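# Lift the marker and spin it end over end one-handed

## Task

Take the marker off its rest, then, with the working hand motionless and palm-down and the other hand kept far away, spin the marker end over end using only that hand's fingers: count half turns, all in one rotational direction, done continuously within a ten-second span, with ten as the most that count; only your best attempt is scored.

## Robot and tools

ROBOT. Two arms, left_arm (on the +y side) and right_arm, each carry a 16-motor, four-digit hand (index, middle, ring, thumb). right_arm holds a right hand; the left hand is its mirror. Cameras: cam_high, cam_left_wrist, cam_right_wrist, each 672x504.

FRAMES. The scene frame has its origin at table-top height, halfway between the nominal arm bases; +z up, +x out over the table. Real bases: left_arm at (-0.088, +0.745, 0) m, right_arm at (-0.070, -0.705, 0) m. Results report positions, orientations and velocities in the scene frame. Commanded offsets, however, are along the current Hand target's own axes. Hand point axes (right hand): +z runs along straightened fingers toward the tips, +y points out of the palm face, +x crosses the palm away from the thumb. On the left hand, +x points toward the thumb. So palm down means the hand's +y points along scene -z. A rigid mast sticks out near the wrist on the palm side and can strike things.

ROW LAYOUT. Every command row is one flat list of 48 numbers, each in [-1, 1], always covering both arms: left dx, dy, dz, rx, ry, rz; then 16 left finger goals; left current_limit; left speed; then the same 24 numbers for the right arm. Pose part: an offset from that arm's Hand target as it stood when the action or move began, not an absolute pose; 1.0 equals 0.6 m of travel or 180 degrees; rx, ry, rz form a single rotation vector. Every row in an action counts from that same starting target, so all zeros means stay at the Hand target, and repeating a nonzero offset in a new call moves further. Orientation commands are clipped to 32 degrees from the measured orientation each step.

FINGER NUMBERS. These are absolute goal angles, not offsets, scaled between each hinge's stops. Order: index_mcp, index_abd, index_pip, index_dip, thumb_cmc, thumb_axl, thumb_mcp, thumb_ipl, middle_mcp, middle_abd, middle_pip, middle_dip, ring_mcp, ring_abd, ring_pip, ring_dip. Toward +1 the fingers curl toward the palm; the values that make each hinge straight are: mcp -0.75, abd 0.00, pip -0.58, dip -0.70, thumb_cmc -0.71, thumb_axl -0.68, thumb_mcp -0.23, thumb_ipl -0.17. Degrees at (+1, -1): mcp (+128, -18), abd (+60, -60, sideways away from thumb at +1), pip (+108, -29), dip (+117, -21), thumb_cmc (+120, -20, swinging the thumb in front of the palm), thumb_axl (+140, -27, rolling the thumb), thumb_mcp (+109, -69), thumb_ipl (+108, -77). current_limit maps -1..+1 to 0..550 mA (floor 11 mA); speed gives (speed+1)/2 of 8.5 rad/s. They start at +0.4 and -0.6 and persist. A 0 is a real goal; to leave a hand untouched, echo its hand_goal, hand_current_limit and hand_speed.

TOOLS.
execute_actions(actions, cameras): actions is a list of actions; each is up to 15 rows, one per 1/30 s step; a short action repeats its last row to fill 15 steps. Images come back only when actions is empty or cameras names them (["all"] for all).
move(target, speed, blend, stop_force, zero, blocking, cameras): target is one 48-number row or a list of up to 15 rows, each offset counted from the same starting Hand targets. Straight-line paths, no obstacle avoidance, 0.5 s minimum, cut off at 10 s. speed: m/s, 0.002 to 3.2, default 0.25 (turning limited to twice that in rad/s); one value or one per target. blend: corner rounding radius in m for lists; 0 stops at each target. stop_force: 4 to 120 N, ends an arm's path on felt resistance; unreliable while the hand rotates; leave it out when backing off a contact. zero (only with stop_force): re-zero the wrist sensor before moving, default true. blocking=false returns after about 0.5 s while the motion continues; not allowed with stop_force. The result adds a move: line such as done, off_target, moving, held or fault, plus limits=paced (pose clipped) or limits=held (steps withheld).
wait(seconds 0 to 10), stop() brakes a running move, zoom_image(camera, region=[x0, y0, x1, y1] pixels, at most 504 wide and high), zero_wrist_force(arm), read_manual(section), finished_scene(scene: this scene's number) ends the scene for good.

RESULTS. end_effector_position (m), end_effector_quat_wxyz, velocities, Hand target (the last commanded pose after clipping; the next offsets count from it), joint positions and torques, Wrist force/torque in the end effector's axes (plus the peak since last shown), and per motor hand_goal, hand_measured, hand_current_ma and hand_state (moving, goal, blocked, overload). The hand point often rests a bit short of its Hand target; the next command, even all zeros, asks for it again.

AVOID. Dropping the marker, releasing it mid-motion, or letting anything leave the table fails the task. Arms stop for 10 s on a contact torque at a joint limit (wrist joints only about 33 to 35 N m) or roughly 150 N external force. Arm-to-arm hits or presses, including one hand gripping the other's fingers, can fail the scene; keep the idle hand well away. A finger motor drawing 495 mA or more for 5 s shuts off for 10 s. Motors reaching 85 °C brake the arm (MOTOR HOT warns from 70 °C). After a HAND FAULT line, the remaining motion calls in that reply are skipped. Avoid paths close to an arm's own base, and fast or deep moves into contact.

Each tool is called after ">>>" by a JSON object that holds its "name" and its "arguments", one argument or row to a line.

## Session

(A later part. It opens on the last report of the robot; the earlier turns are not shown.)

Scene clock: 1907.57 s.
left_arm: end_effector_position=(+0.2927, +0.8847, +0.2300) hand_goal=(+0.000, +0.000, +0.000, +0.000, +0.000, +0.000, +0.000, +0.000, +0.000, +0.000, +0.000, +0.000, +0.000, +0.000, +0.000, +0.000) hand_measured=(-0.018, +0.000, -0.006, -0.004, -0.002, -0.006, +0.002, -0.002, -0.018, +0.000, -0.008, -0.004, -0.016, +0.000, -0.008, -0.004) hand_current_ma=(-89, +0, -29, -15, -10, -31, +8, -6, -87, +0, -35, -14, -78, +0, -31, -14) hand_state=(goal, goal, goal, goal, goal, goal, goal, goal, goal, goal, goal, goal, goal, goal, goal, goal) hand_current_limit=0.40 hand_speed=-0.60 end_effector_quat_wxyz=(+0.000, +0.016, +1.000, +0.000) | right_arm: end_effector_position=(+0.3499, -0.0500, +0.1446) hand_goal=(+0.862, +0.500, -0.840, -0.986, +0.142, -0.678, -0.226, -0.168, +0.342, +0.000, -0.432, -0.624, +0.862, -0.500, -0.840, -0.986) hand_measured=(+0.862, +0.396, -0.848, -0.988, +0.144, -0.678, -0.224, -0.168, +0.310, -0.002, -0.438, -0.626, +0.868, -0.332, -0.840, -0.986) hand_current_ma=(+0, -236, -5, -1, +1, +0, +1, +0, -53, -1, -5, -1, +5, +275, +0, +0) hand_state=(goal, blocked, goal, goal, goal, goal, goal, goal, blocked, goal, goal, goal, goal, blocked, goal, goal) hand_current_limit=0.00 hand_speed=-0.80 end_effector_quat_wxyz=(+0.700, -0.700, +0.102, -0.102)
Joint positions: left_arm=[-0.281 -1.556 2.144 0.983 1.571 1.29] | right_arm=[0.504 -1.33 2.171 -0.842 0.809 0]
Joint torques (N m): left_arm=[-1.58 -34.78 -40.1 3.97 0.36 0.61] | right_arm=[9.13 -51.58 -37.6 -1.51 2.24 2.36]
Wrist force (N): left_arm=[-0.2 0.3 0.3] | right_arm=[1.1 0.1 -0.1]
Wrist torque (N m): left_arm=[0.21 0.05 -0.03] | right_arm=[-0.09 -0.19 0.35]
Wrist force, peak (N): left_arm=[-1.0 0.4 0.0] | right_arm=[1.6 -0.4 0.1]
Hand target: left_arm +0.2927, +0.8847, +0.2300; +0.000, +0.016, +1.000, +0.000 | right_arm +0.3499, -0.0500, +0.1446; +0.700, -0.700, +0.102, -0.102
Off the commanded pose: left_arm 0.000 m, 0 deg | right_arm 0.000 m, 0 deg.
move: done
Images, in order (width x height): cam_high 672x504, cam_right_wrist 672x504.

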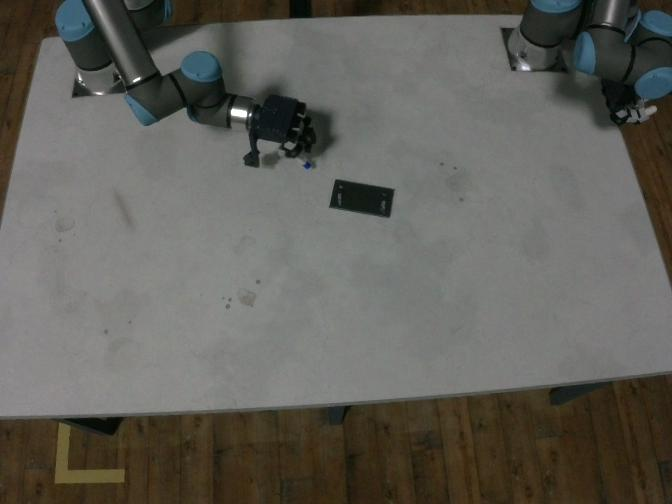

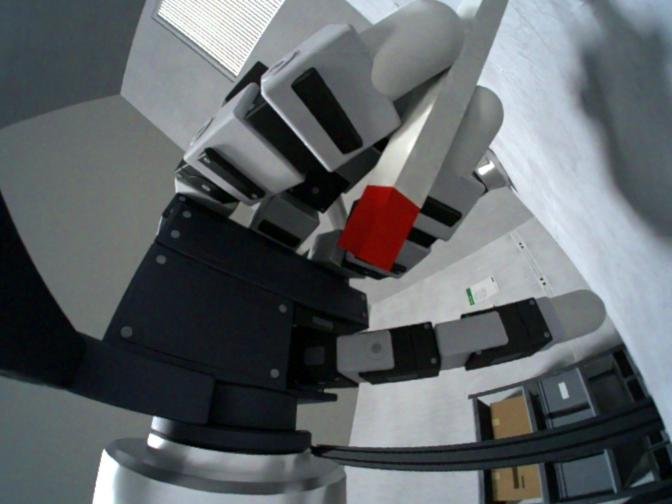

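>>> {"name": "move", "arguments": {
  "target": [
    [0,0,0,0,0,0,0,0,0,0,0,0,0,0,0,0,0,0,0,0,0,0,0.4,-0.6, 0,0,0,0,0,0, 0.863,0.5,-0.839,-0.986, 0.5,-0.678,-0.727,0.862, -0.068,0,0.007,-0.478, 0.863,-0.5,-0.839,-0.986, 0,-0.7],
    [0,0,0,0,0,0,0,0,0,0,0,0,0,0,0,0,0,0,0,0,0,0,0.4,-0.6, 0,0,0,0,0,0, 0.863,0.5,-0.839,-0.986, 0.5,-0.678,-0.727,0.862, -0.493,0,0.81,-0.406, 0.863,-0.5,-0.839,-0.986, 0,-0.7],
    [0,0,0,0,0,0,0,0,0,0,0,0,0,0,0,0,0,0,0,0,0,0,0.4,-0.6, 0,0,0,0,0,0, 0.863,0.5,-0.839,-0.986, 0.899,-0.678,-0.727,0.862, -0.959,0,0.956,0.609, 0.863,-0.5,-0.839,-0.986, 0,-0.8]
  ],
  "cameras": ["cam_right_wrist"]
}}

>>> {"name": "move", "arguments": {
  "target": [
    [0,0,0,0,0,0,0,0,0,0,0,0,0,0,0,0,0,0,0,0,0,0,0.4,-0.6, 0,0,0,0,0,0, 0.863,0.5,-0.839,-0.986, 0.909,-0.678,-0.711,0.897, -0.959,0,0.956,0.609, 0.863,-0.5,-0.839,-0.986, 0,-0.8],
    [0,0,0,0,0,0,0,0,0,0,0,0,0,0,0,0,0,0,0,0,0,0,0.4,-0.6, 0,0,0,0,0,0, 0.863,0.5,-0.839,-0.986, 0.947,-0.678,-0.611,0.984, -0.959,0,0.956,0.609, 0.863,-0.5,-0.839,-0.986, 0,-0.8],
    [0,0,0,0,0,0,0,0,0,0,0,0,0,0,0,0,0,0,0,0,0,0,0.4,-0.6, 0,0,0,0,0,0, 0.863,0.5,-0.839,-0.986, 0.997,-0.678,-0.427,0.99, -0.959,0,0.956,0.609, 0.863,-0.5,-0.839,-0.986, 0,-0.8]
  ],
  "cameras": ["cam_right_wrist","cam_high"]
}}

Scene clock: 1953.07 s.
left_arm: end_effector_position=(+0.2927, +0.8847, +0.2300) hand_goal=(+0.000, +0.000, +0.000, +0.000, +0.000, +0.000, +0.000, +0.000, +0.000, +0.000, +0.000, +0.000, +0.000, +0.000, +0.000, +0.000) hand_measured=(-0.018, +0.000, -0.006, -0.004, -0.002, -0.006, +0.002, -0.002, -0.018, +0.000, -0.008, -0.004, -0.016, +0.000, -0.008, -0.004) hand_current_ma=(-89, +0, -29, -15, -10, -31, +8, -6, -87, +0, -35, -14, -78, +0, -31, -14) hand_state=(goal, goal, goal, goal, goal, goal, goal, goal, goal, goal, goal, goal, goal, goal, goal, goal) hand_current_limit=0.40 hand_speed=-0.60 end_effector_quat_wxyz=(+0.000, +0.016, +1.000, +0.000) | right_arm: end_effector_position=(+0.3499, -0.0500, +0.1446) hand_goal=(+0.862, +0.500, -0.840, -0.986, +0.898, -0.678, -0.728, +0.862, -0.960, +0.000, +0.956, +0.608, +0.862, -0.500, -0.840, -0.986) hand_measured=(+0.858, +0.398, -0.852, -0.992, +0.892, -0.678, -0.724, +0.858, -0.944, -0.002, +0.954, +0.604, +0.864, -0.332, -0.842, -0.986) hand_current_ma=(-2, -227, -11, -5, -5, +0, +4, -3, +18, -1, -1, -1, +1, +275, -1, +0) hand_state=(goal, blocked, goal, goal, goal, goal, goal, goal, goal, goal, goal, goal, goal, blocked, goal, goal) hand_current_limit=0.00 hand_speed=-0.80 end_effector_quat_wxyz=(+0.700, -0.700, +0.102, -0.102)
Joint positions: left_arm=[-0.281 -1.556 2.144 0.983 1.571 1.29] | right_arm=[0.504 -1.33 2.171 -0.842 0.809 0]
Joint torques (N m): left_arm=[1.04 -34.92 -40.26 3.97 0.82 0.37] | right_arm=[9.61 -55.84 -37.47 -0.73 1.93 2.43]
Wrist force (N): left_arm=[0.3 0.8 0.1] | right_arm=[0.6 0.0 -0.2]
Wrist torque (N m): left_arm=[0.29 -0.02 0.01] | right_arm=[-0.10 -0.13 0.36]
Wrist force, peak (N): left_arm=[-0.6 0.7 0.7] | right_arm=[1.6 -0.6 0.2]
Hand target: left_arm +0.2927, +0.8847, +0.2300; +0.000, +0.016, +1.000, +0.000 | right_arm +0.3499, -0.0500, +0.1446; +0.700, -0.700, +0.102, -0.102
Off the commanded pose: left_arm 0.000 m, 0 deg | right_arm 0.000 m, 0 deg.
move: done
Images, in order (width x height): cam_right_wrist 672x504.

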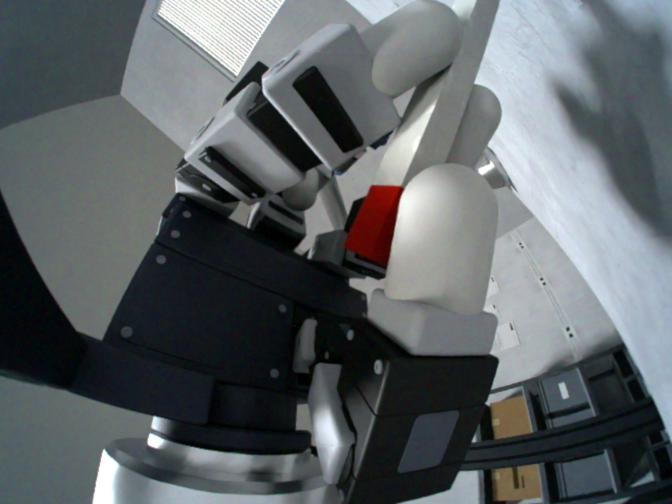

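Scene clock: 1954.90 s.
left_arm: end_effector_position=(+0.2927, +0.8847, +0.2300) hand_goal=(+0.000, +0.000, +0.000, +0.000, +0.000, +0.000, +0.000, +0.000, +0.000, +0.000, +0.000, +0.000, +0.000, +0.000, +0.000, +0.000) hand_measured=(-0.018, +0.000, -0.006, -0.004, -0.002, -0.006, +0.002, -0.002, -0.018, +0.000, -0.008, -0.004, -0.016, +0.000, -0.008, -0.004) hand_current_ma=(-89, +0, -29, -15, -10, -31, +8, -6, -87, +0, -35, -14, -78, +0, -31, -14) hand_state=(goal, goal, goal, goal, goal, goal, goal, goal, goal, goal, goal, goal, goal, goal, goal, goal) hand_current_limit=0.40 hand_speed=-0.60 end_effector_quat_wxyz=(+0.000, +0.016, +1.000, +0.000) | right_arm: end_effector_position=(+0.3499, -0.0500, +0.1446) hand_goal=(+0.862, +0.500, -0.840, -0.986, +0.996, -0.678, -0.428, +0.990, -0.960, +0.000, +0.956, +0.608, +0.862, -0.500, -0.840, -0.986) hand_measured=(+0.792, +0.468, -0.878, -0.994, +1.000, -0.676, -0.514, +0.978, -0.944, -0.002, +0.954, +0.604, +0.856, -0.400, -0.844, -0.984) hand_current_ma=(-172, -40, -65, -6, +2, +1, -275, -19, +18, -1, -1, -1, -5, +219, -2, +1) hand_state=(blocked, blocked, blocked, goal, goal, goal, blocked, goal, goal, goal, goal, goal, goal, blocked, goal, goal) hand_current_limit=0.00 hand_speed=-0.80 end_effector_quat_wxyz=(+0.700, -0.700, +0.102, -0.102)
Joint positions: left_arm=[-0.281 -1.556 2.144 0.983 1.571 1.29] | right_arm=[0.504 -1.33 2.171 -0.842 0.809 0]
Joint torques (N m): left_arm=[-0.9 -32.94 -39.76 4.27 0.96 0.26] | right_arm=[8.75 -55.08 -37.61 -0.77 1.73 2.18]
Wrist force (N): left_arm=[-0.2 0.2 0.0] | right_arm=[1.2 -0.5 -0.4]
Wrist torque (N m): left_arm=[0.23 0.04 -0.03] | right_arm=[-0.15 -0.19 0.39]
Wrist force, peak (N): left_arm=[-0.7 0.3 0.4] | right_arm=[1.3 -0.6 -0.3]
Hand target: left_arm +0.2927, +0.8847, +0.2300; +0.000, +0.016, +1.000, +0.000 | right_arm +0.3499, -0.0500, +0.1446; +0.700, -0.700, +0.102, -0.102
Off the commanded pose: left_arm 0.000 m, 0 deg | right_arm 0.000 m, 0 deg.
move: done
Images, in order (width x height): cam_high 672x504, cam_right_wrist 672x504.

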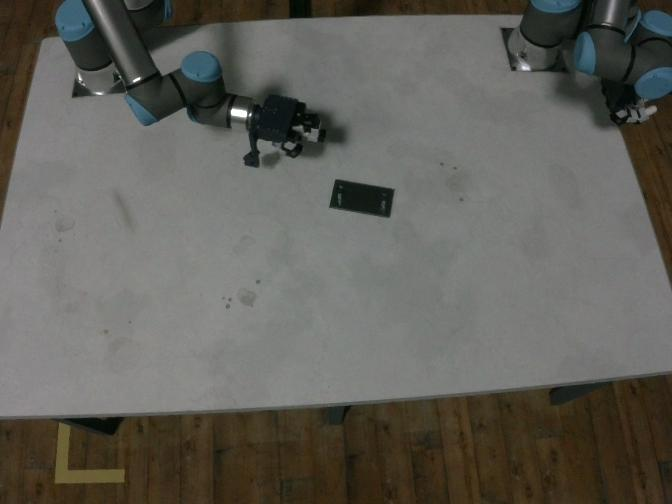

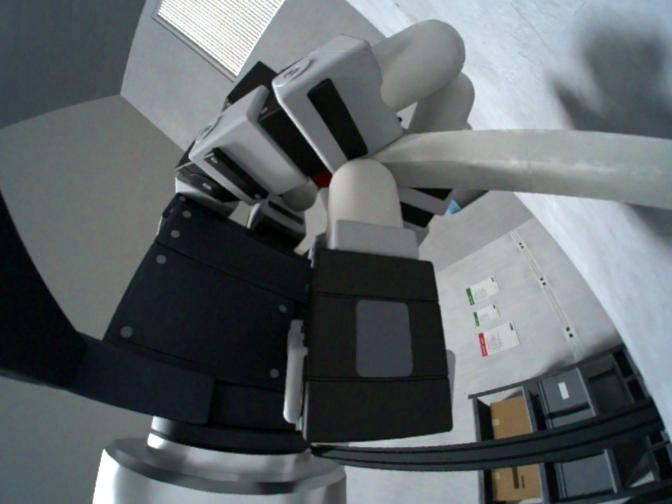

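>>> {"name": "zoom_image", "arguments": {
  "camera": "cam_right_wrist",
  "region": [170, 0, 672, 504]
}}

>>> {"name": "zoom_image", "arguments": {
  "camera": "cam_high",
  "region": [220, 70, 360, 190]
}}

Scaled by 1.000.

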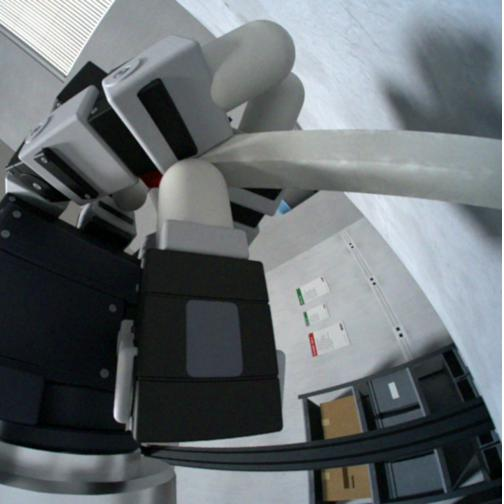

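Scaled by 3.600.

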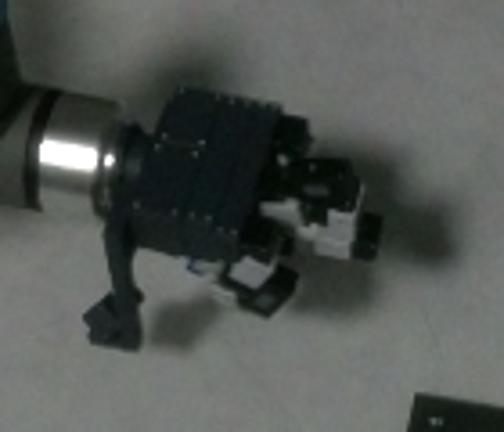

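>>> {"name": "move", "arguments": {
  "target": [0,0,0,0,0,0,0,0,0,0,0,0,0,0,0,0,0,0,0,0,0,0,0.4,-0.6, 0,0.1,0,0,0,0, 0.863,0.5,-0.839,-0.986, 0.997,-0.678,-0.427,0.99, -0.959,0,0.956,0.609, 0.863,-0.5,-0.839,-0.986, 0,-0.8],
  "speed": 0.06,
  "cameras": ["cam_right_wrist","cam_high"]
}}

>>> {"name": "zoom_image", "arguments": {
  "camera": "cam_high",
  "region": [240, 90, 340, 180]
}}

Scene clock: 2215.57 s.
left_arm: end_effector_position=(+0.2927, +0.8847, +0.2300) hand_goal=(+0.000, +0.000, +0.000, +0.000, +0.000, +0.000, +0.000, +0.000, +0.000, +0.000, +0.000, +0.000, +0.000, +0.000, +0.000, +0.000) hand_measured=(-0.018, +0.000, -0.006, -0.004, -0.002, -0.006, +0.002, -0.002, -0.018, +0.000, -0.008, -0.004, -0.016, +0.000, -0.008, -0.004) hand_current_ma=(-89, +0, -29, -15, -10, -31, +8, -6, -87, +0, -35, -14, -78, +0, -31, -14) hand_state=(goal, goal, goal, goal, goal, goal, goal, goal, goal, goal, goal, goal, goal, goal, goal, goal) hand_current_limit=0.40 hand_speed=-0.60 end_effector_quat_wxyz=(+0.000, +0.016, +1.000, +0.000) | right_arm: end_effector_position=(+0.3499, -0.0500, +0.0847) hand_goal=(+0.862, +0.500, -0.840, -0.986, +0.996, -0.678, -0.428, +0.990, -0.960, +0.000, +0.956, +0.608, +0.862, -0.500, -0.840, -0.986) hand_measured=(+0.790, +0.456, -0.880, -0.994, +1.000, -0.668, -0.502, +0.982, -0.946, -0.002, +0.954, +0.606, +0.850, -0.410, -0.846, -0.984) hand_current_ma=(-184, -63, -71, -6, +2, +11, -254, -8, +17, -1, -1, -1, -12, +192, -4, +1) hand_state=(blocked, blocked, blocked, goal, goal, goal, blocked, goal, goal, goal, goal, goal, goal, blocked, goal, goal) hand_current_limit=0.00 hand_speed=-0.80 end_effector_quat_wxyz=(+0.700, -0.700, +0.102, -0.102)
Joint positions: left_arm=[-0.281 -1.556 2.144 0.983 1.571 1.29] | right_arm=[0.504 -1.236 2.2 -0.965 0.809 0]
Joint torques (N m): left_arm=[0.09 -36.55 -39.9 3.79 0.74 0.6] | right_arm=[-7.8 -41.85 -15.52 -3.05 0.88 2.73]
Wrist force (N): left_arm=[-0.3 0.1 0.0] | right_arm=[0.7 -1.1 0.2]
Wrist torque (N m): left_arm=[0.21 0.05 -0.02] | right_arm=[-0.23 -0.13 0.39]
Wrist force, peak (N): left_arm=[-0.6 0.8 0.4] | right_arm=[1.4 -1.7 0.2]
Hand target: left_arm +0.2927, +0.8847, +0.2300; +0.000, +0.016, +1.000, +0.000 | right_arm +0.3499, -0.0500, +0.0846; +0.700, -0.700, +0.102, -0.102
Off the commanded pose: left_arm 0.000 m, 0 deg | right_arm 0.000 m, 0 deg.
move: done
Images, in order (width x height): cam_high 672x504, cam_right_wrist 672x504.

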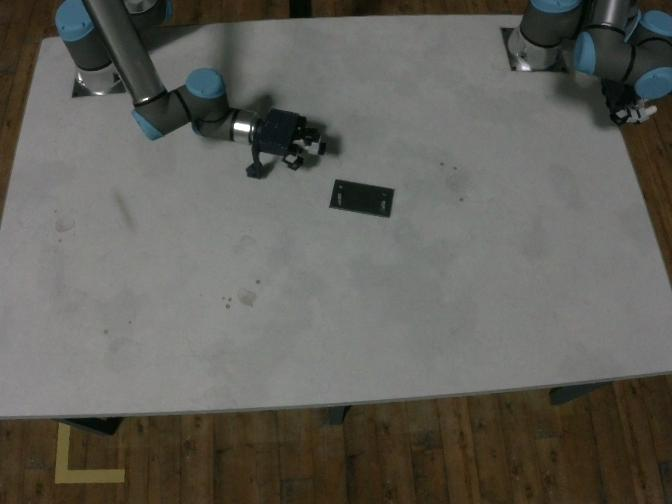

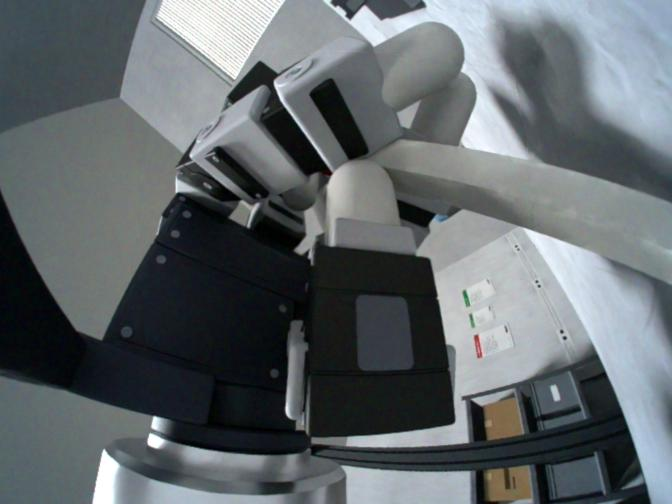

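Scaled by 5.040.

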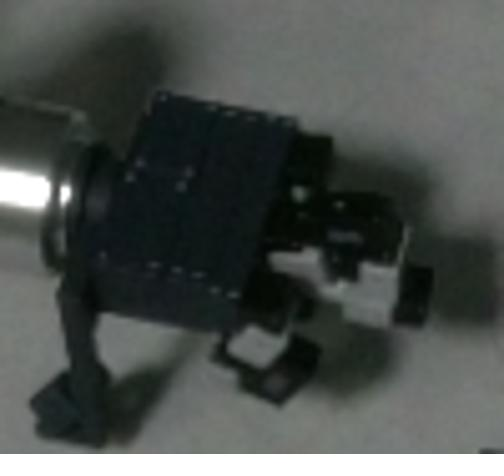

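>>> {"name": "move", "arguments": {
  "target": [
    [0,0,0,0,0,0,0,0,0,0,0,0,0,0,0,0,0,0,0,0,0,0,0.4,-0.6, 0,0,0,0,0,0, 0.863,0.5,-0.839,-0.986, 0.997,-0.678,-0.55,0.98, -0.959,0,0.956,0.609, 0.863,-0.5,-0.839,-0.986, 0,-0.92],
    [0,0,0,0,0,0,0,0,0,0,0,0,0,0,0,0,0,0,0,0,0,0,0.4,-0.6, 0,0,0,0,0,0, 0.863,0.5,-0.839,-0.986, 0.997,-0.678,-0.62,0.98, -0.959,0,0.956,0.609, 0.863,-0.5,-0.839,-0.986, 0,-0.92]
  ],
  "cameras": ["cam_right_wrist"]
}}

Scene clock: 2230.37 s.
left_arm: end_effector_position=(+0.2927, +0.8847, +0.2300) hand_goal=(+0.000, +0.000, +0.000, +0.000, +0.000, +0.000, +0.000, +0.000, +0.000, +0.000, +0.000, +0.000, +0.000, +0.000, +0.000, +0.000) hand_measured=(-0.018, +0.000, -0.006, -0.004, -0.002, -0.006, +0.002, -0.002, -0.018, +0.000, -0.008, -0.004, -0.016, +0.000, -0.008, -0.004) hand_current_ma=(-89, +0, -29, -15, -10, -31, +8, -6, -87, +0, -35, -14, -78, +0, -31, -14) hand_state=(goal, goal, goal, goal, goal, goal, goal, goal, goal, goal, goal, goal, goal, goal, goal, goal) hand_current_limit=0.40 hand_speed=-0.60 end_effector_quat_wxyz=(+0.000, +0.016, +1.000, +0.000) | right_arm: end_effector_position=(+0.3499, -0.0500, +0.0846) hand_goal=(+0.862, +0.500, -0.840, -0.986, +0.996, -0.678, -0.620, +0.980, -0.960, +0.000, +0.956, +0.608, +0.862, -0.500, -0.840, -0.986) hand_measured=(+0.812, +0.456, -0.872, -0.990, +0.998, -0.674, -0.618, +0.982, -0.946, -0.002, +0.954, +0.606, +0.870, -0.410, -0.836, -0.984) hand_current_ma=(-107, -65, -51, -3, +1, +3, +1, +2, +17, -1, -1, -1, +7, +191, +1, +1) hand_state=(blocked, blocked, blocked, goal, goal, goal, goal, goal, goal, goal, goal, goal, goal, blocked, goal, goal) hand_current_limit=0.00 hand_speed=-0.92 end_effector_quat_wxyz=(+0.700, -0.700, +0.102, -0.102)
Joint positions: left_arm=[-0.281 -1.556 2.144 0.983 1.571 1.29] | right_arm=[0.504 -1.235 2.2 -0.965 0.809 0]
Joint torques (N m): left_arm=[-1.19 -34.32 -39.57 4.28 0.86 0.14] | right_arm=[1 -43 -16.09 -3.86 1.97 2.69]
Wrist force (N): left_arm=[0.0 -0.1 0.5] | right_arm=[1.0 -0.2 -0.5]
Wrist torque (N m): left_arm=[0.15 0.03 0.00] | right_arm=[-0.08 -0.17 0.40]
Wrist force, peak (N): left_arm=[-0.5 1.0 0.5] | right_arm=[1.5 -1.6 -0.3]
Hand target: left_arm +0.2927, +0.8847, +0.2300; +0.000, +0.016, +1.000, +0.000 | right_arm +0.3499, -0.0500, +0.0846; +0.700, -0.700, +0.102, -0.102
Off the commanded pose: left_arm 0.000 m, 0 deg | right_arm 0.000 m, 0 deg.
move: done
Images, in order (width x height): cam_right_wrist 672x504.

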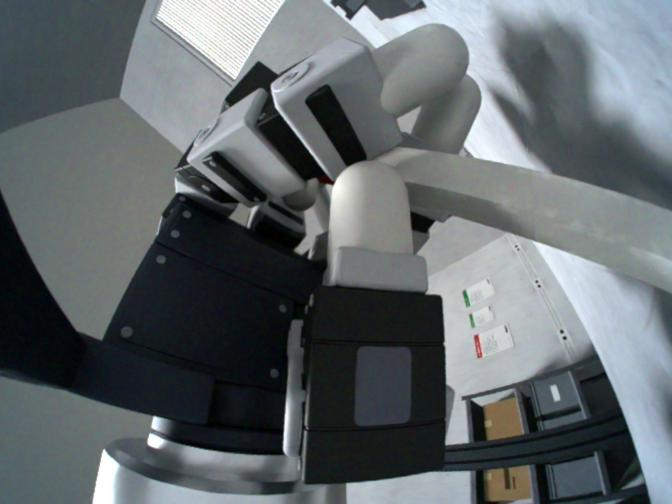

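>>> {"name": "move", "arguments": {
  "target": [
    [0,0,0,0,0,0,0,0,0,0,0,0,0,0,0,0,0,0,0,0,0,0,0.4,-0.6, 0,0,0,0,0,0, 0.863,0.5,-0.839,-0.986, 0.997,-0.678,-0.7,0.98, -0.959,0,0.956,0.609, 0.863,-0.5,-0.839,-0.986, 0,-0.92],
    [0,0,0,0,0,0,0,0,0,0,0,0,0,0,0,0,0,0,0,0,0,0,0.4,-0.6, 0,0,0,0,0,0, 0.863,0.5,-0.839,-0.986, 0.143,-0.678,-0.7,0.98, -0.959,0,0.956,0.609, 0.863,-0.5,-0.839,-0.986, 0,-0.9]
  ],
  "cameras": ["cam_right_wrist"]
}}

Scene clock: 2239.63 s.
left_arm: end_effector_position=(+0.2927, +0.8847, +0.2300) hand_goal=(+0.000, +0.000, +0.000, +0.000, +0.000, +0.000, +0.000, +0.000, +0.000, +0.000, +0.000, +0.000, +0.000, +0.000, +0.000, +0.000) hand_measured=(-0.018, +0.000, -0.006, -0.004, -0.002, -0.006, +0.002, -0.002, -0.018, +0.000, -0.008, -0.004, -0.016, +0.000, -0.008, -0.004) hand_current_ma=(-89, +0, -29, -15, -10, -31, +8, -6, -87, +0, -35, -14, -78, +0, -31, -14) hand_state=(goal, goal, goal, goal, goal, goal, goal, goal, goal, goal, goal, goal, goal, goal, goal, goal) hand_current_limit=0.40 hand_speed=-0.60 end_effector_quat_wxyz=(+0.000, +0.016, +1.000, +0.000) | right_arm: end_effector_position=(+0.3499, -0.0500, +0.0846) hand_goal=(+0.862, +0.500, -0.840, -0.986, +0.142, -0.678, -0.700, +0.980, -0.960, +0.000, +0.956, +0.608, +0.862, -0.500, -0.840, -0.986) hand_measured=(+0.824, +0.468, -0.864, -0.992, +0.152, -0.676, -0.700, +0.976, -0.946, -0.002, +0.954, +0.606, +0.870, -0.440, -0.836, -0.984) hand_current_ma=(-73, -41, -31, -4, +8, +1, +0, -2, +17, -1, -1, -1, +7, +102, +2, +1) hand_state=(blocked, blocked, blocked, goal, goal, goal, goal, goal, goal, goal, goal, goal, goal, blocked, goal, goal) hand_current_limit=0.00 hand_speed=-0.90 end_effector_quat_wxyz=(+0.700, -0.700, +0.102, -0.102)
Joint positions: left_arm=[-0.281 -1.556 2.144 0.983 1.571 1.29] | right_arm=[0.504 -1.235 2.2 -0.965 0.809 0]
Joint torques (N m): left_arm=[-0.33 -37.1 -40.31 4.19 0.75 0.69] | right_arm=[8.51 -47.09 -17.45 -2.88 1.62 2.47]
Wrist force (N): left_arm=[-0.3 0.2 0.2] | right_arm=[0.3 -0.9 -0.3]
Wrist torque (N m): left_arm=[0.21 0.06 -0.03] | right_arm=[-0.18 -0.08 0.28]
Wrist force, peak (N): left_arm=[0.3 0.8 0.3] | right_arm=[1.4 -1.0 -0.6]
Hand target: left_arm +0.2927, +0.8847, +0.2300; +0.000, +0.016, +1.000, +0.000 | right_arm +0.3499, -0.0500, +0.0846; +0.700, -0.700, +0.102, -0.102
Off the commanded pose: left_arm 0.000 m, 0 deg | right_arm 0.000 m, 0 deg.
move: done
Images, in order (width x height): cam_right_wrist 672x504.

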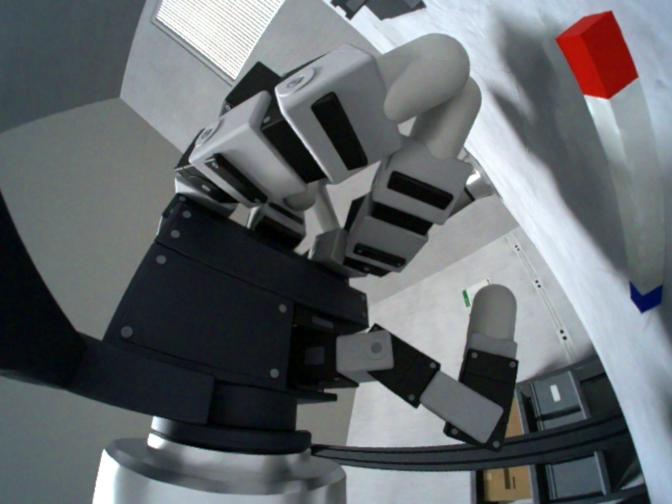

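>>> {"name": "move", "arguments": {
  "target": [
    [0,0,0,0,0,0,0,0,0,0,0,0,0,0,0,0,0,0,0,0,0,0,0.4,-0.6, 0,-0.15,0,0,0,0, 0.863,0.5,-0.839,-0.986, 0.142,-0.678,-0.7,0.98, -0.959,0,0.956,0.609, 0.863,-0.5,-0.839,-0.986, 0,-0.9],
    [0,0,0,0,0,0,0,0,0,0,0,0,0,0,0,0,0,0,0,0,0,0,0.4,-0.6, -0.0503,-0.15,-0.0585,0,0.408,0, 0.608,0.233,-0.576,-0.696, -0.43,-0.678,-0.226,-0.168, -0.754,0,-0.576,-0.696, 0.608,-0.233,-0.576,-0.696, 0,-0.8]
  ],
  "speed": 0.15,
  "cameras": ["cam_high","cam_right_wrist"]
}}

Scene clock: 2436.33 s.
left_arm: end_effector_position=(+0.2927, +0.8847, +0.2300) hand_goal=(+0.000, +0.000, +0.000, +0.000, +0.000, +0.000, +0.000, +0.000, +0.000, +0.000, +0.000, +0.000, +0.000, +0.000, +0.000, +0.000) hand_measured=(-0.018, +0.000, -0.006, -0.004, -0.002, -0.006, +0.002, -0.002, -0.018, +0.000, -0.008, -0.004, -0.016, +0.000, -0.008, -0.004) hand_current_ma=(-89, +0, -29, -15, -10, -31, +8, -6, -87, +0, -35, -14, -78, +0, -31, -14) hand_state=(goal, goal, goal, goal, goal, goal, goal, goal, goal, goal, goal, goal, goal, goal, goal, goal) hand_current_limit=0.40 hand_speed=-0.60 end_effector_quat_wxyz=(+0.000, +0.016, +1.000, +0.000) | right_arm: end_effector_position=(+0.3109, -0.0750, +0.1746) hand_goal=(+0.608, +0.232, -0.576, -0.696, -0.430, -0.678, -0.226, -0.168, -0.754, +0.000, -0.576, -0.696, +0.608, -0.234, -0.576, -0.696) hand_measured=(+0.610, +0.234, -0.578, -0.698, -0.414, -0.676, -0.228, -0.166, -0.748, -0.002, -0.568, -0.694, +0.610, -0.236, -0.578, -0.698) hand_current_ma=(+1, +1, -1, -1, +19, +1, -1, +1, +5, -1, +5, +1, +1, -1, -1, -1) hand_state=(goal, goal, goal, goal, goal, goal, goal, goal, goal, goal, goal, goal, goal, goal, goal, goal) hand_current_limit=0.00 hand_speed=-0.80 end_effector_quat_wxyz=(+0.500, -0.500, +0.500, -0.500)
Joint positions: left_arm=[-0.281 -1.556 2.144 0.983 1.571 1.29] | right_arm=[1.055 -1.277 2.022 -0.745 2.641 0]
Joint torques (N m): left_arm=[0.9 -38.79 -40.66 4.7 0.43 0.78] | right_arm=[10.27 -44.63 -45.8 0.65 2.13 2.58]
Wrist force (N): left_arm=[0.2 0.2 0.2] | right_arm=[1.2 -1.2 0.0]
Wrist torque (N m): left_arm=[0.20 0.00 0.01] | right_arm=[-0.32 -0.20 0.25]
Wrist force, peak (N): left_arm=[-0.8 0.4 0.1] | right_arm=[1.9 -0.8 0.1]
Hand target: left_arm +0.2927, +0.8847, +0.2300; +0.000, +0.016, +1.000, +0.000 | right_arm +0.3109, -0.0750, +0.1746; +0.500, -0.500, +0.500, -0.500
Off the commanded pose: left_arm 0.000 m, 0 deg | right_arm 0.000 m, 0 deg.
move: done
Images, in order (width x height): cam_high 672x504, cam_right_wrist 672x504.

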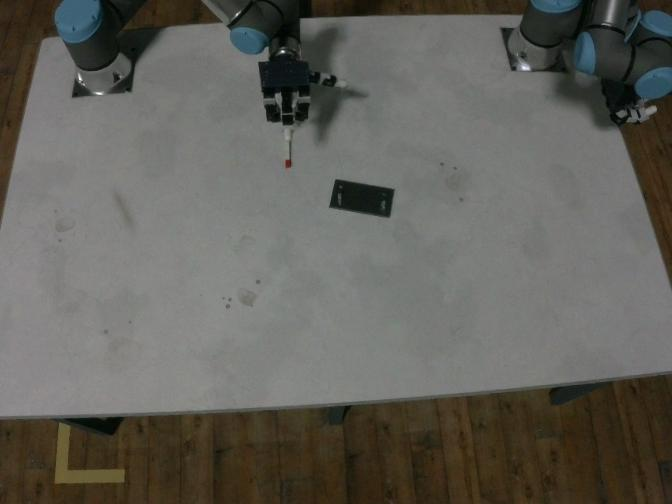

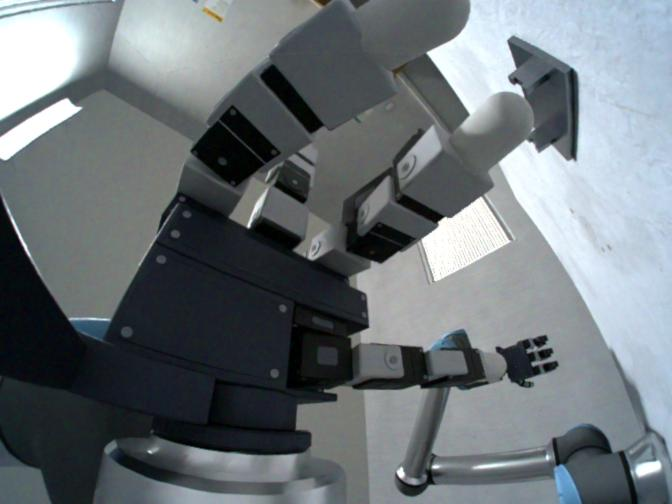

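>>> {"name": "move", "arguments": {
  "target": [0,0,0,0,0,0,0,0,0,0,0,0,0,0,0,0,0,0,0,0,0,0,0.4,-0.6, 0.025,0.155,0.02,0,0.02,0, 0.608,0.233,-0.576,-0.696, -0.43,-0.678,-0.226,-0.168, -0.754,0,-0.576,-0.696, 0.608,-0.233,-0.576,-0.696, 0,-0.8],
  "speed": 0.12,
  "cameras": ["cam_high","cam_right_wrist"]
}}

>>> {"name": "zoom_image", "arguments": {
  "camera": "cam_high",
  "region": [240, 60, 360, 180]
}}

Scene clock: 2469.33 s.
left_arm: end_effector_position=(+0.2927, +0.8847, +0.2300) hand_goal=(+0.000, +0.000, +0.000, +0.000, +0.000, +0.000, +0.000, +0.000, +0.000, +0.000, +0.000, +0.000, +0.000, +0.000, +0.000, +0.000) hand_measured=(-0.018, +0.000, -0.006, -0.004, -0.002, -0.006, +0.002, -0.002, -0.018, +0.000, -0.008, -0.004, -0.016, +0.000, -0.008, -0.004) hand_current_ma=(-89, +0, -29, -15, -10, -31, +8, -6, -87, +0, -35, -14, -78, +0, -31, -14) hand_state=(goal, goal, goal, goal, goal, goal, goal, goal, goal, goal, goal, goal, goal, goal, goal, goal) hand_current_limit=0.40 hand_speed=-0.60 end_effector_quat_wxyz=(+0.000, +0.016, +1.000, +0.000) | right_arm: end_effector_position=(+0.3229, -0.0900, +0.0817) hand_goal=(+0.608, +0.232, -0.576, -0.696, -0.430, -0.678, -0.226, -0.168, -0.754, +0.000, -0.576, -0.696, +0.608, -0.234, -0.576, -0.696) hand_measured=(+0.610, +0.234, -0.578, -0.698, -0.414, -0.676, -0.228, -0.166, -0.746, -0.002, -0.570, -0.694, +0.610, -0.236, -0.578, -0.698) hand_current_ma=(+1, +0, -1, -1, +18, +1, -1, +1, +6, -1, +5, +1, +1, -1, -1, -1) hand_state=(goal, goal, goal, goal, goal, goal, goal, goal, goal, goal, goal, goal, goal, goal, goal, goal) hand_current_limit=0.00 hand_speed=-0.80 end_effector_quat_wxyz=(+0.484, -0.484, +0.516, -0.516)
Joint positions: left_arm=[-0.281 -1.556 2.144 0.983 1.571 1.29] | right_arm=[1.039 -1.147 2.061 -0.914 2.688 0]
Joint torques (N m): left_arm=[-0.62 -38.63 -41.44 4.02 0.54 0.25] | right_arm=[-13.48 -49.38 -16.11 -3.03 2.86 -2.42]
Wrist force (N): left_arm=[-0.4 0.2 0.1] | right_arm=[0.6 -1.0 -0.1]
Wrist torque (N m): left_arm=[0.23 0.07 -0.05] | right_arm=[-0.28 -0.11 0.05]
Wrist force, peak (N): left_arm=[0.5 0.1 0.9] | right_arm=[0.8 -1.9 0.1]
Hand target: left_arm +0.2927, +0.8847, +0.2300; +0.000, +0.016, +1.000, +0.000 | right_arm +0.3229, -0.0900, +0.0816; +0.484, -0.484, +0.516, -0.516
Off the commanded pose: left_arm 0.000 m, 0 deg | right_arm 0.000 m, 0 deg.
move: done
Images, in order (width x height): cam_high 672x504, cam_right_wrist 672x504.

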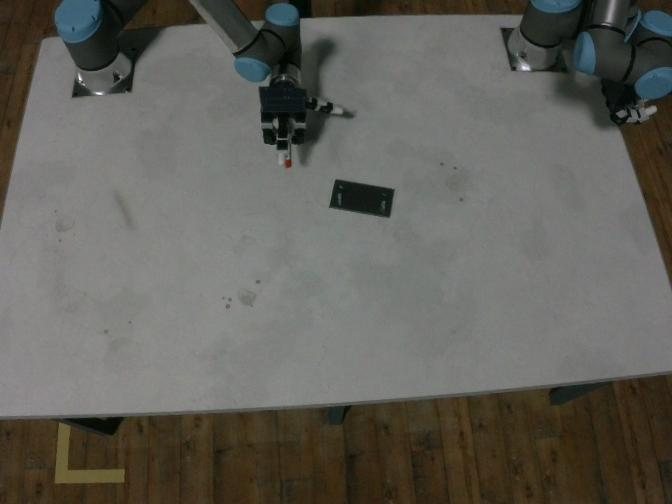

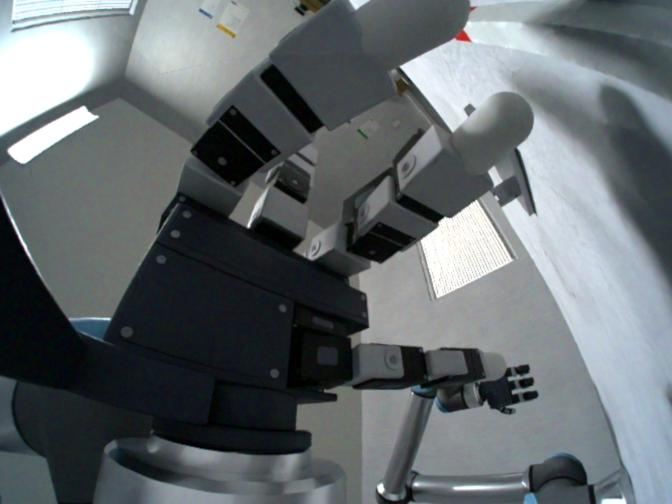

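Scaled by 4.200.

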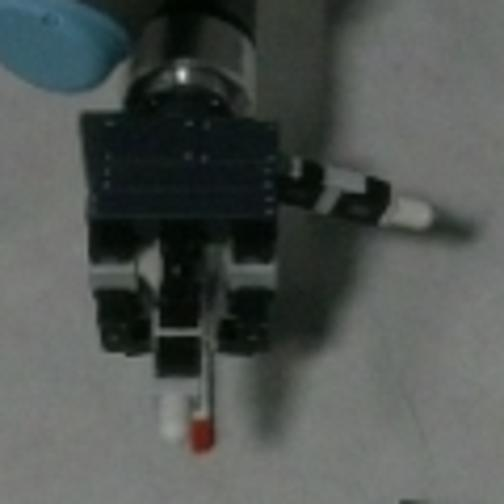

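>>> {"name": "zoom_image", "arguments": {
  "camera": "cam_right_wrist",
  "region": [372, 0, 672, 225]
}}

Scaled by 1.680 from the camera's 672x504 image, which has a finer 960x720 frame.

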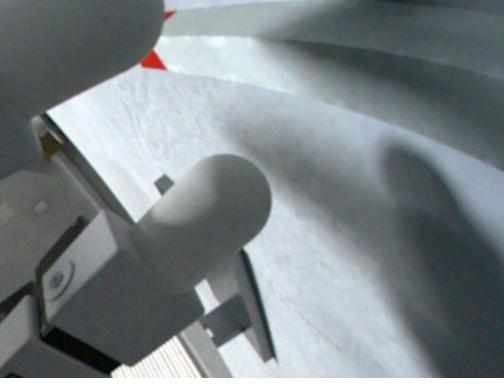

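>>> {"name": "move", "arguments": {
  "target": [0,0,0,0,0,0,0,0,0,0,0,0,0,0,0,0,0,0,0,0,0,0,0.4,-0.6, 0,0,-0.0833,0,0,0, 0.608,0.233,-0.576,-0.696, -0.43,-0.678,-0.226,-0.168, -0.754,0,-0.576,-0.696, 0.608,-0.233,-0.576,-0.696, 0,-0.8],
  "cameras": ["cam_right_wrist"]
}}

>>> {"name": "move", "arguments": {
  "target": [0,0,0,0,0,0,0,0,0,0,0,0,0,0,0,0,0,0,0,0,0,0,0.4,-0.6, 0,0,0.15,0,0,0, 0.608,0.233,-0.576,-0.696, -0.43,-0.678,-0.226,-0.168, -0.754,0,-0.576,-0.696, 0.608,-0.233,-0.576,-0.696, 0,-0.8],
  "cameras": ["cam_right_wrist"]
}}

Scene clock: 2523.13 s.
left_arm: end_effector_position=(+0.2927, +0.8847, +0.2300) hand_goal=(+0.000, +0.000, +0.000, +0.000, +0.000, +0.000, +0.000, +0.000, +0.000, +0.000, +0.000, +0.000, +0.000, +0.000, +0.000, +0.000) hand_measured=(-0.018, +0.000, -0.006, -0.004, -0.002, -0.006, +0.002, -0.002, -0.018, +0.000, -0.008, -0.004, -0.016, +0.000, -0.008, -0.004) hand_current_ma=(-89, +0, -29, -15, -10, -31, +8, -6, -87, +0, -35, -14, -78, +0, -31, -14) hand_state=(goal, goal, goal, goal, goal, goal, goal, goal, goal, goal, goal, goal, goal, goal, goal, goal) hand_current_limit=0.40 hand_speed=-0.60 end_effector_quat_wxyz=(+0.000, +0.016, +1.000, +0.000) | right_arm: end_effector_position=(+0.2732, -0.0868, +0.0816) hand_goal=(+0.608, +0.232, -0.576, -0.696, -0.430, -0.678, -0.226, -0.168, -0.754, +0.000, -0.576, -0.696, +0.608, -0.234, -0.576, -0.696) hand_measured=(+0.610, +0.234, -0.578, -0.698, -0.414, -0.676, -0.228, -0.166, -0.746, -0.002, -0.570, -0.694, +0.610, -0.236, -0.578, -0.698) hand_current_ma=(+1, +0, -1, -1, +18, +1, -1, +1, +6, -1, +5, +1, +0, -1, -1, -1) hand_state=(goal, goal, goal, goal, goal, goal, goal, goal, goal, goal, goal, goal, goal, goal, goal, goal) hand_current_limit=0.00 hand_speed=-0.80 end_effector_quat_wxyz=(+0.484, -0.484, +0.516, -0.516)
Joint positions: left_arm=[-0.281 -1.556 2.144 0.983 1.571 1.29] | right_arm=[1.115 -1.155 2.074 -0.92 2.765 0]
Joint torques (N m): left_arm=[2.12 -35.89 -41.67 3.9 0.78 0.45] | right_arm=[10.82 -84.51 -15.44 -2.89 2.25 -2.63]
Wrist force (N): left_arm=[-0.2 -0.5 0.1] | right_arm=[1.0 -0.8 -0.3]
Wrist torque (N m): left_arm=[0.14 0.05 -0.01] | right_arm=[-0.23 -0.15 0.09]
Wrist force, peak (N): left_arm=[-0.8 0.2 0.4] | right_arm=[1.4 -1.0 0.0]
Hand target: left_arm +0.2927, +0.8847, +0.2300; +0.000, +0.016, +1.000, +0.000 | right_arm +0.2730, -0.0868, +0.0816; +0.484, -0.484, +0.516, -0.516
Off the commanded pose: left_arm 0.000 m, 0 deg | right_arm 0.000 m, 0 deg.
move: done
Images, in order (width x height): cam_right_wrist 672x504.

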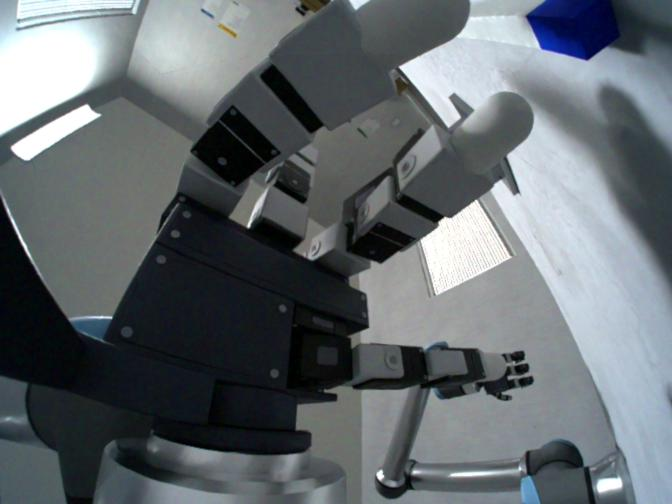

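Scene clock: 2524.10 s.
left_arm: end_effector_position=(+0.2927, +0.8847, +0.2300) hand_goal=(+0.000, +0.000, +0.000, +0.000, +0.000, +0.000, +0.000, +0.000, +0.000, +0.000, +0.000, +0.000, +0.000, +0.000, +0.000, +0.000) hand_measured=(-0.018, +0.000, -0.006, -0.004, -0.002, -0.006, +0.002, -0.002, -0.018, +0.000, -0.008, -0.004, -0.016, +0.000, -0.008, -0.004) hand_current_ma=(-89, +0, -29, -15, -10, -31, +8, -6, -87, +0, -35, -14, -78, +0, -31, -14) hand_state=(goal, goal, goal, goal, goal, goal, goal, goal, goal, goal, goal, goal, goal, goal, goal, goal) hand_current_limit=0.40 hand_speed=-0.60 end_effector_quat_wxyz=(+0.000, +0.016, +1.000, +0.000) | right_arm: end_effector_position=(+0.3627, -0.0925, +0.0816) hand_goal=(+0.608, +0.232, -0.576, -0.696, -0.430, -0.678, -0.226, -0.168, -0.754, +0.000, -0.576, -0.696, +0.608, -0.234, -0.576, -0.696) hand_measured=(+0.610, +0.234, -0.578, -0.698, -0.414, -0.676, -0.228, -0.166, -0.746, -0.002, -0.570, -0.694, +0.608, -0.236, -0.578, -0.698) hand_current_ma=(+0, +0, -1, -1, +18, +1, -1, +1, +6, -1, +5, +1, +0, +0, -1, -1) hand_state=(goal, goal, goal, goal, goal, goal, goal, goal, goal, goal, goal, goal, goal, goal, goal, goal) hand_current_limit=0.00 hand_speed=-0.80 end_effector_quat_wxyz=(+0.484, -0.484, +0.516, -0.516)
Joint positions: left_arm=[-0.281 -1.556 2.144 0.983 1.571 1.29] | right_arm=[0.981 -1.138 2.045 -0.908 2.63 0]
Joint torques (N m): left_arm=[0.68 -38.29 -41.36 4.13 0.51 0.59] | right_arm=[-14.31 -53.49 -38.92 0.43 -1.82 2.44]
Wrist force (N): left_arm=[-0.3 0.6 0.0] | right_arm=[0.8 -0.5 -0.1]
Wrist torque (N m): left_arm=[0.28 0.07 -0.05] | right_arm=[-0.22 -0.15 0.08]
Wrist force, peak (N): left_arm=[-0.5 0.0 0.7] | right_arm=[1.9 -0.8 -1.3]
Hand target: left_arm +0.2927, +0.8847, +0.2300; +0.000, +0.016, +1.000, +0.000 | right_arm +0.3629, -0.0925, +0.0816; +0.484, -0.484, +0.516, -0.516
Off the commanded pose: left_arm 0.000 m, 0 deg | right_arm 0.000 m, 0 deg.
move: done
Images, in order (width x height): cam_right_wrist 672x504.

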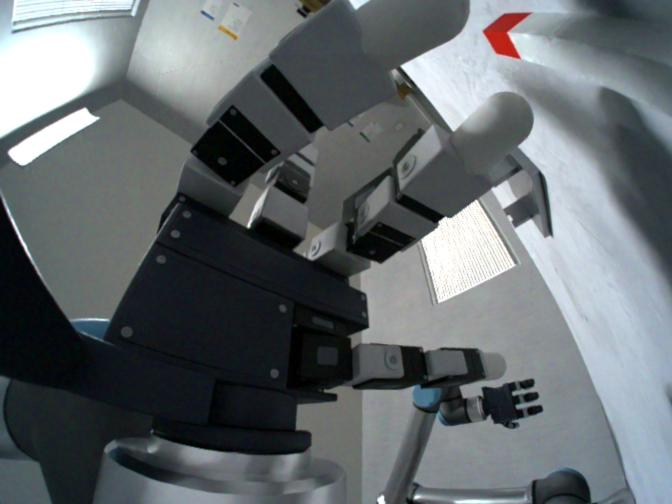

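>>> {"name": "zoom_image", "arguments": {
  "camera": "cam_right_wrist",
  "region": [452, 0, 672, 165]
}}

Scaled by 2.291 from the camera's 672x504 image, which has a finer 960x720 frame.

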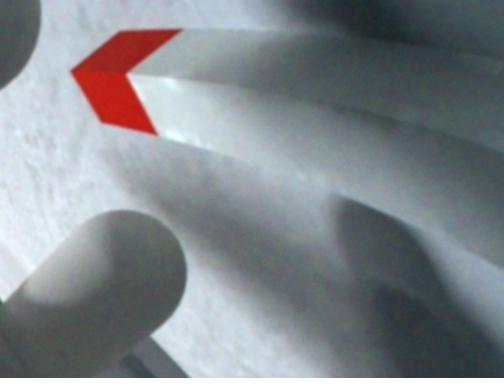

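>>> {"name": "move", "arguments": {
  "target": [
    [0,0,0,0,0,0,0,0,0,0,0,0,0,0,0,0,0,0,0,0,0,0,0.4,-0.6, -0.007,0,-0.0718,0,-0.0169,0, 0.608,0.233,-0.576,-0.696, -0.43,-0.678,-0.226,-0.168, -0.754,0,-0.576,-0.696, 0.608,-0.233,-0.576,-0.696, 0,-0.8],
    [0,0,0,0,0,0,0,0,0,0,0,0,0,0,0,0,0,0,0,0,0,0,0.4,-0.6, -0.007,0.0358,-0.0718,0,-0.0169,0, 0.608,0.233,-0.576,-0.696, -0.43,-0.678,-0.226,-0.168, -0.754,0,-0.576,-0.696, 0.608,-0.233,-0.576,-0.696, 0,-0.8]
  ],
  "speed": 0.08,
  "cameras": ["cam_right_wrist","cam_high"]
}}

>>> {"name": "zoom_image", "arguments": {
  "camera": "cam_right_wrist",
  "region": [332, 0, 672, 255]
}}

Scene clock: 2575.37 s.
left_arm: end_effector_position=(+0.2927, +0.8847, +0.2300) hand_goal=(+0.000, +0.000, +0.000, +0.000, +0.000, +0.000, +0.000, +0.000, +0.000, +0.000, +0.000, +0.000, +0.000, +0.000, +0.000, +0.000) hand_measured=(-0.018, +0.000, -0.006, -0.004, -0.002, -0.006, +0.002, -0.002, -0.018, +0.000, -0.008, -0.004, -0.016, +0.000, -0.008, -0.004) hand_current_ma=(-89, +0, -29, -15, -10, -31, +8, -6, -87, +0, -35, -14, -78, +0, -31, -14) hand_state=(goal, goal, goal, goal, goal, goal, goal, goal, goal, goal, goal, goal, goal, goal, goal, goal) hand_current_limit=0.40 hand_speed=-0.60 end_effector_quat_wxyz=(+0.000, +0.016, +1.000, +0.000) | right_arm: end_effector_position=(+0.3202, -0.0855, +0.0603) hand_goal=(+0.608, +0.232, -0.576, -0.696, -0.430, -0.678, -0.226, -0.168, -0.754, +0.000, -0.576, -0.696, +0.608, -0.234, -0.576, -0.696) hand_measured=(+0.610, +0.234, -0.578, -0.698, -0.414, -0.676, -0.228, -0.166, -0.746, -0.002, -0.570, -0.694, +0.608, -0.236, -0.578, -0.698) hand_current_ma=(+0, +0, -1, -1, +18, +1, -1, +1, +6, -1, +5, +1, +0, +0, -1, -1) hand_state=(goal, goal, goal, goal, goal, goal, goal, goal, goal, goal, goal, goal, goal, goal, goal, goal) hand_current_limit=0.00 hand_speed=-0.80 end_effector_quat_wxyz=(+0.497, -0.497, +0.503, -0.503)
Joint positions: left_arm=[-0.281 -1.556 2.144 0.983 1.571 1.29] | right_arm=[1.035 -1.125 2.086 -0.961 2.631 0]
Joint torques (N m): left_arm=[-0.43 -38.38 -40.63 4.58 0.88 0.61] | right_arm=[11.35 -38.45 -8.1 -3.38 1.84 -1.93]
Wrist force (N): left_arm=[-0.3 -0.2 0.3] | right_arm=[0.7 -25.8 -4.3]
Wrist torque (N m): left_arm=[0.15 0.06 -0.02] | right_arm=[-3.86 0.17 -1.69]
Wrist force, peak (N): left_arm=[-0.9 0.4 0.3] | right_arm=[0.7 -25.8 -4.3]
Hand target: left_arm +0.2927, +0.8847, +0.2300; +0.000, +0.016, +1.000, +0.000 | right_arm +0.3201, -0.0856, +0.0601; +0.497, -0.497, +0.503, -0.503
Off the commanded pose: left_arm 0.000 m, 0 deg | right_arm 0.000 m, 0 deg.
move: done
Images, in order (width x height): cam_high 672x504, cam_right_wrist 672x504.

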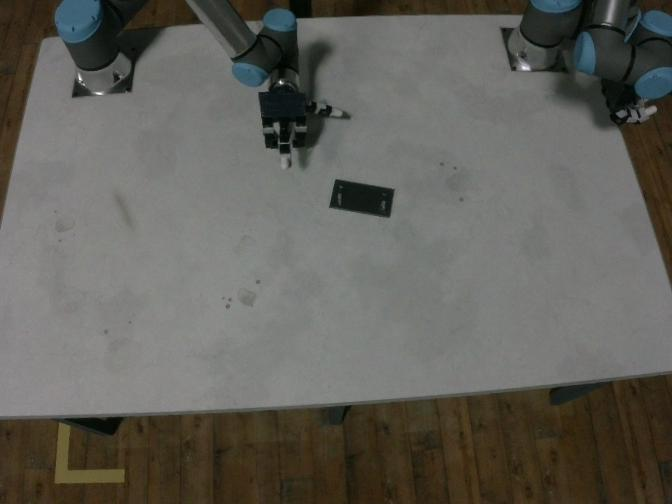

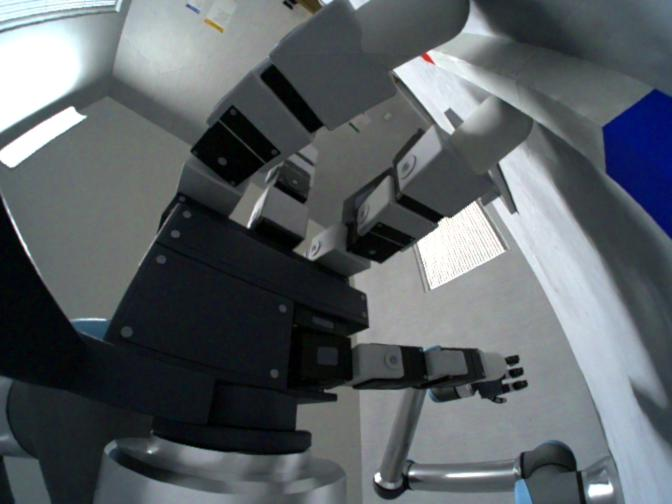

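Scaled by 1.482 from the camera's 672x504 image, which has a finer 960x720 frame.

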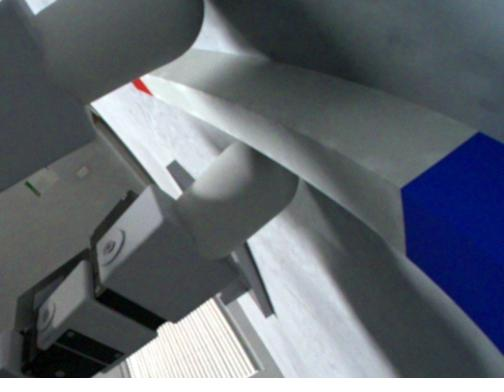

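>>> {"name": "move", "arguments": {
  "target": [
    [0,0,0,0,0,0,0,0,0,0,0,0,0,0,0,0,0,0,0,0,0,0,0.4,-0.6, 0,-0.0083,0,0,0,0, 0.608,0.233,-0.576,-0.696, -0.43,-0.678,-0.226,-0.168, -0.754,0,-0.576,-0.696, 0.608,-0.233,-0.576,-0.696, 0,-0.8],
    [0,0,0,0,0,0,0,0,0,0,0,0,0,0,0,0,0,0,0,0,0,0,0.4,-0.6, 0,-0.0083,0.0122,-0.0556,0,0, 0.608,0.233,-0.576,-0.696, -0.43,-0.678,-0.226,-0.168, -0.754,0,-0.576,-0.696, 0.608,-0.233,-0.576,-0.696, 0,-0.8],
    [0,0,0,0,0,0,0,0,0,0,0,0,0,0,0,0,0,0,0,0,0,0,0.4,-0.6, 0,0.0117,0.0122,-0.0556,0,0, 0.608,0.233,-0.576,-0.696, -0.43,-0.678,-0.226,-0.168, -0.754,0,-0.576,-0.696, 0.608,-0.233,-0.576,-0.696, 0,-0.8],
    [0,0,0,0,0,0,0,0,0,0,0,0,0,0,0,0,0,0,0,0,0,0,0.4,-0.6, 0,0.0117,0.0122,-0.0556,0,0, 0.608,0.3,-0.576,-0.696, -0.43,-0.678,-0.226,-0.168, -0.754,0,-0.576,-0.696, 0.608,-0.3,-0.576,-0.696, 0,-0.92]
  ],
  "speed": 0.05,
  "cameras": ["cam_right_wrist"]
}}

Scene clock: 2604.90 s.
left_arm: end_effector_position=(+0.2927, +0.8847, +0.2300) hand_goal=(+0.000, +0.000, +0.000, +0.000, +0.000, +0.000, +0.000, +0.000, +0.000, +0.000, +0.000, +0.000, +0.000, +0.000, +0.000, +0.000) hand_measured=(-0.018, +0.000, -0.006, -0.004, -0.002, -0.006, +0.002, -0.002, -0.018, +0.000, -0.008, -0.004, -0.016, +0.000, -0.008, -0.004) hand_current_ma=(-89, +0, -29, -15, -10, -31, +8, -6, -87, +0, -35, -14, -78, +0, -31, -14) hand_state=(goal, goal, goal, goal, goal, goal, goal, goal, goal, goal, goal, goal, goal, goal, goal, goal) hand_current_limit=0.40 hand_speed=-0.60 end_effector_quat_wxyz=(+0.000, +0.016, +1.000, +0.000) | right_arm: end_effector_position=(+0.3275, -0.0857, +0.0531) hand_goal=(+0.608, +0.300, -0.576, -0.696, -0.430, -0.678, -0.226, -0.168, -0.754, +0.000, -0.576, -0.696, +0.608, -0.300, -0.576, -0.696) hand_measured=(+0.608, +0.294, -0.578, -0.698, -0.414, -0.676, -0.228, -0.166, -0.746, -0.002, -0.570, -0.694, +0.608, -0.294, -0.578, -0.698) hand_current_ma=(+0, -3, -1, -1, +18, +1, -1, +1, +6, -1, +5, +1, +0, +3, -1, -1) hand_state=(goal, goal, goal, goal, goal, goal, goal, goal, goal, goal, goal, goal, goal, goal, goal, goal) hand_current_limit=0.00 hand_speed=-0.92 end_effector_quat_wxyz=(-0.452, +0.539, -0.545, +0.457)
Joint positions: left_arm=[-0.281 -1.556 2.144 0.983 1.571 1.29] | right_arm=[0.997 -1.116 1.989 -0.547 2.569 0.277]
Joint torques (N m): left_arm=[1.15 -35.43 -41.8 4.4 0.71 0.51] | right_arm=[-14.88 -55.69 -16.21 -1.4 -0.77 -1.28]
Motor temperatures (°C): left_arm=[39 34 34 44 37 38] | right_arm=[38 32 37 45 36 37]
Wrist force (N): left_arm=[-0.4 0.0 0.1] | right_arm=[0.7 -0.8 -0.1]
Wrist torque (N m): left_arm=[0.20 0.08 -0.04] | right_arm=[-0.19 -0.15 0.06]
Wrist force, peak (N): left_arm=[-1.0 -0.1 0.0] | right_arm=[0.4 -31.9 -4.9]
Hand target: left_arm +0.2927, +0.8847, +0.2300; +0.000, +0.016, +1.000, +0.000 | right_arm +0.3275, -0.0857, +0.0531; -0.452, +0.539, -0.545, +0.457
Off the commanded pose: left_arm 0.000 m, 0 deg | right_arm 0.000 m, 0 deg.
move: done
Images, in order (width x height): cam_right_wrist 672x504.

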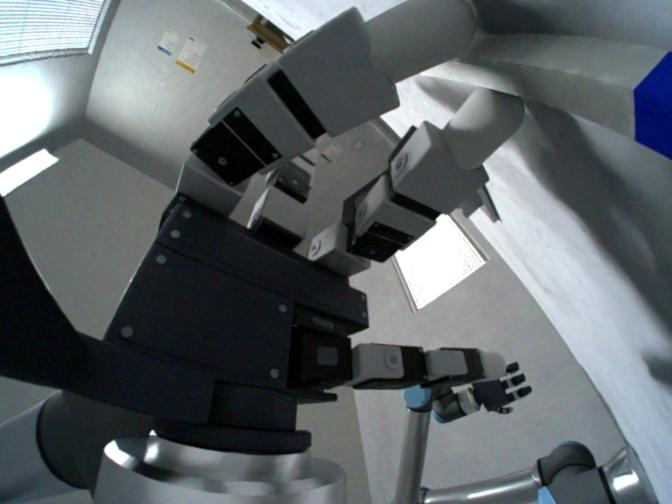

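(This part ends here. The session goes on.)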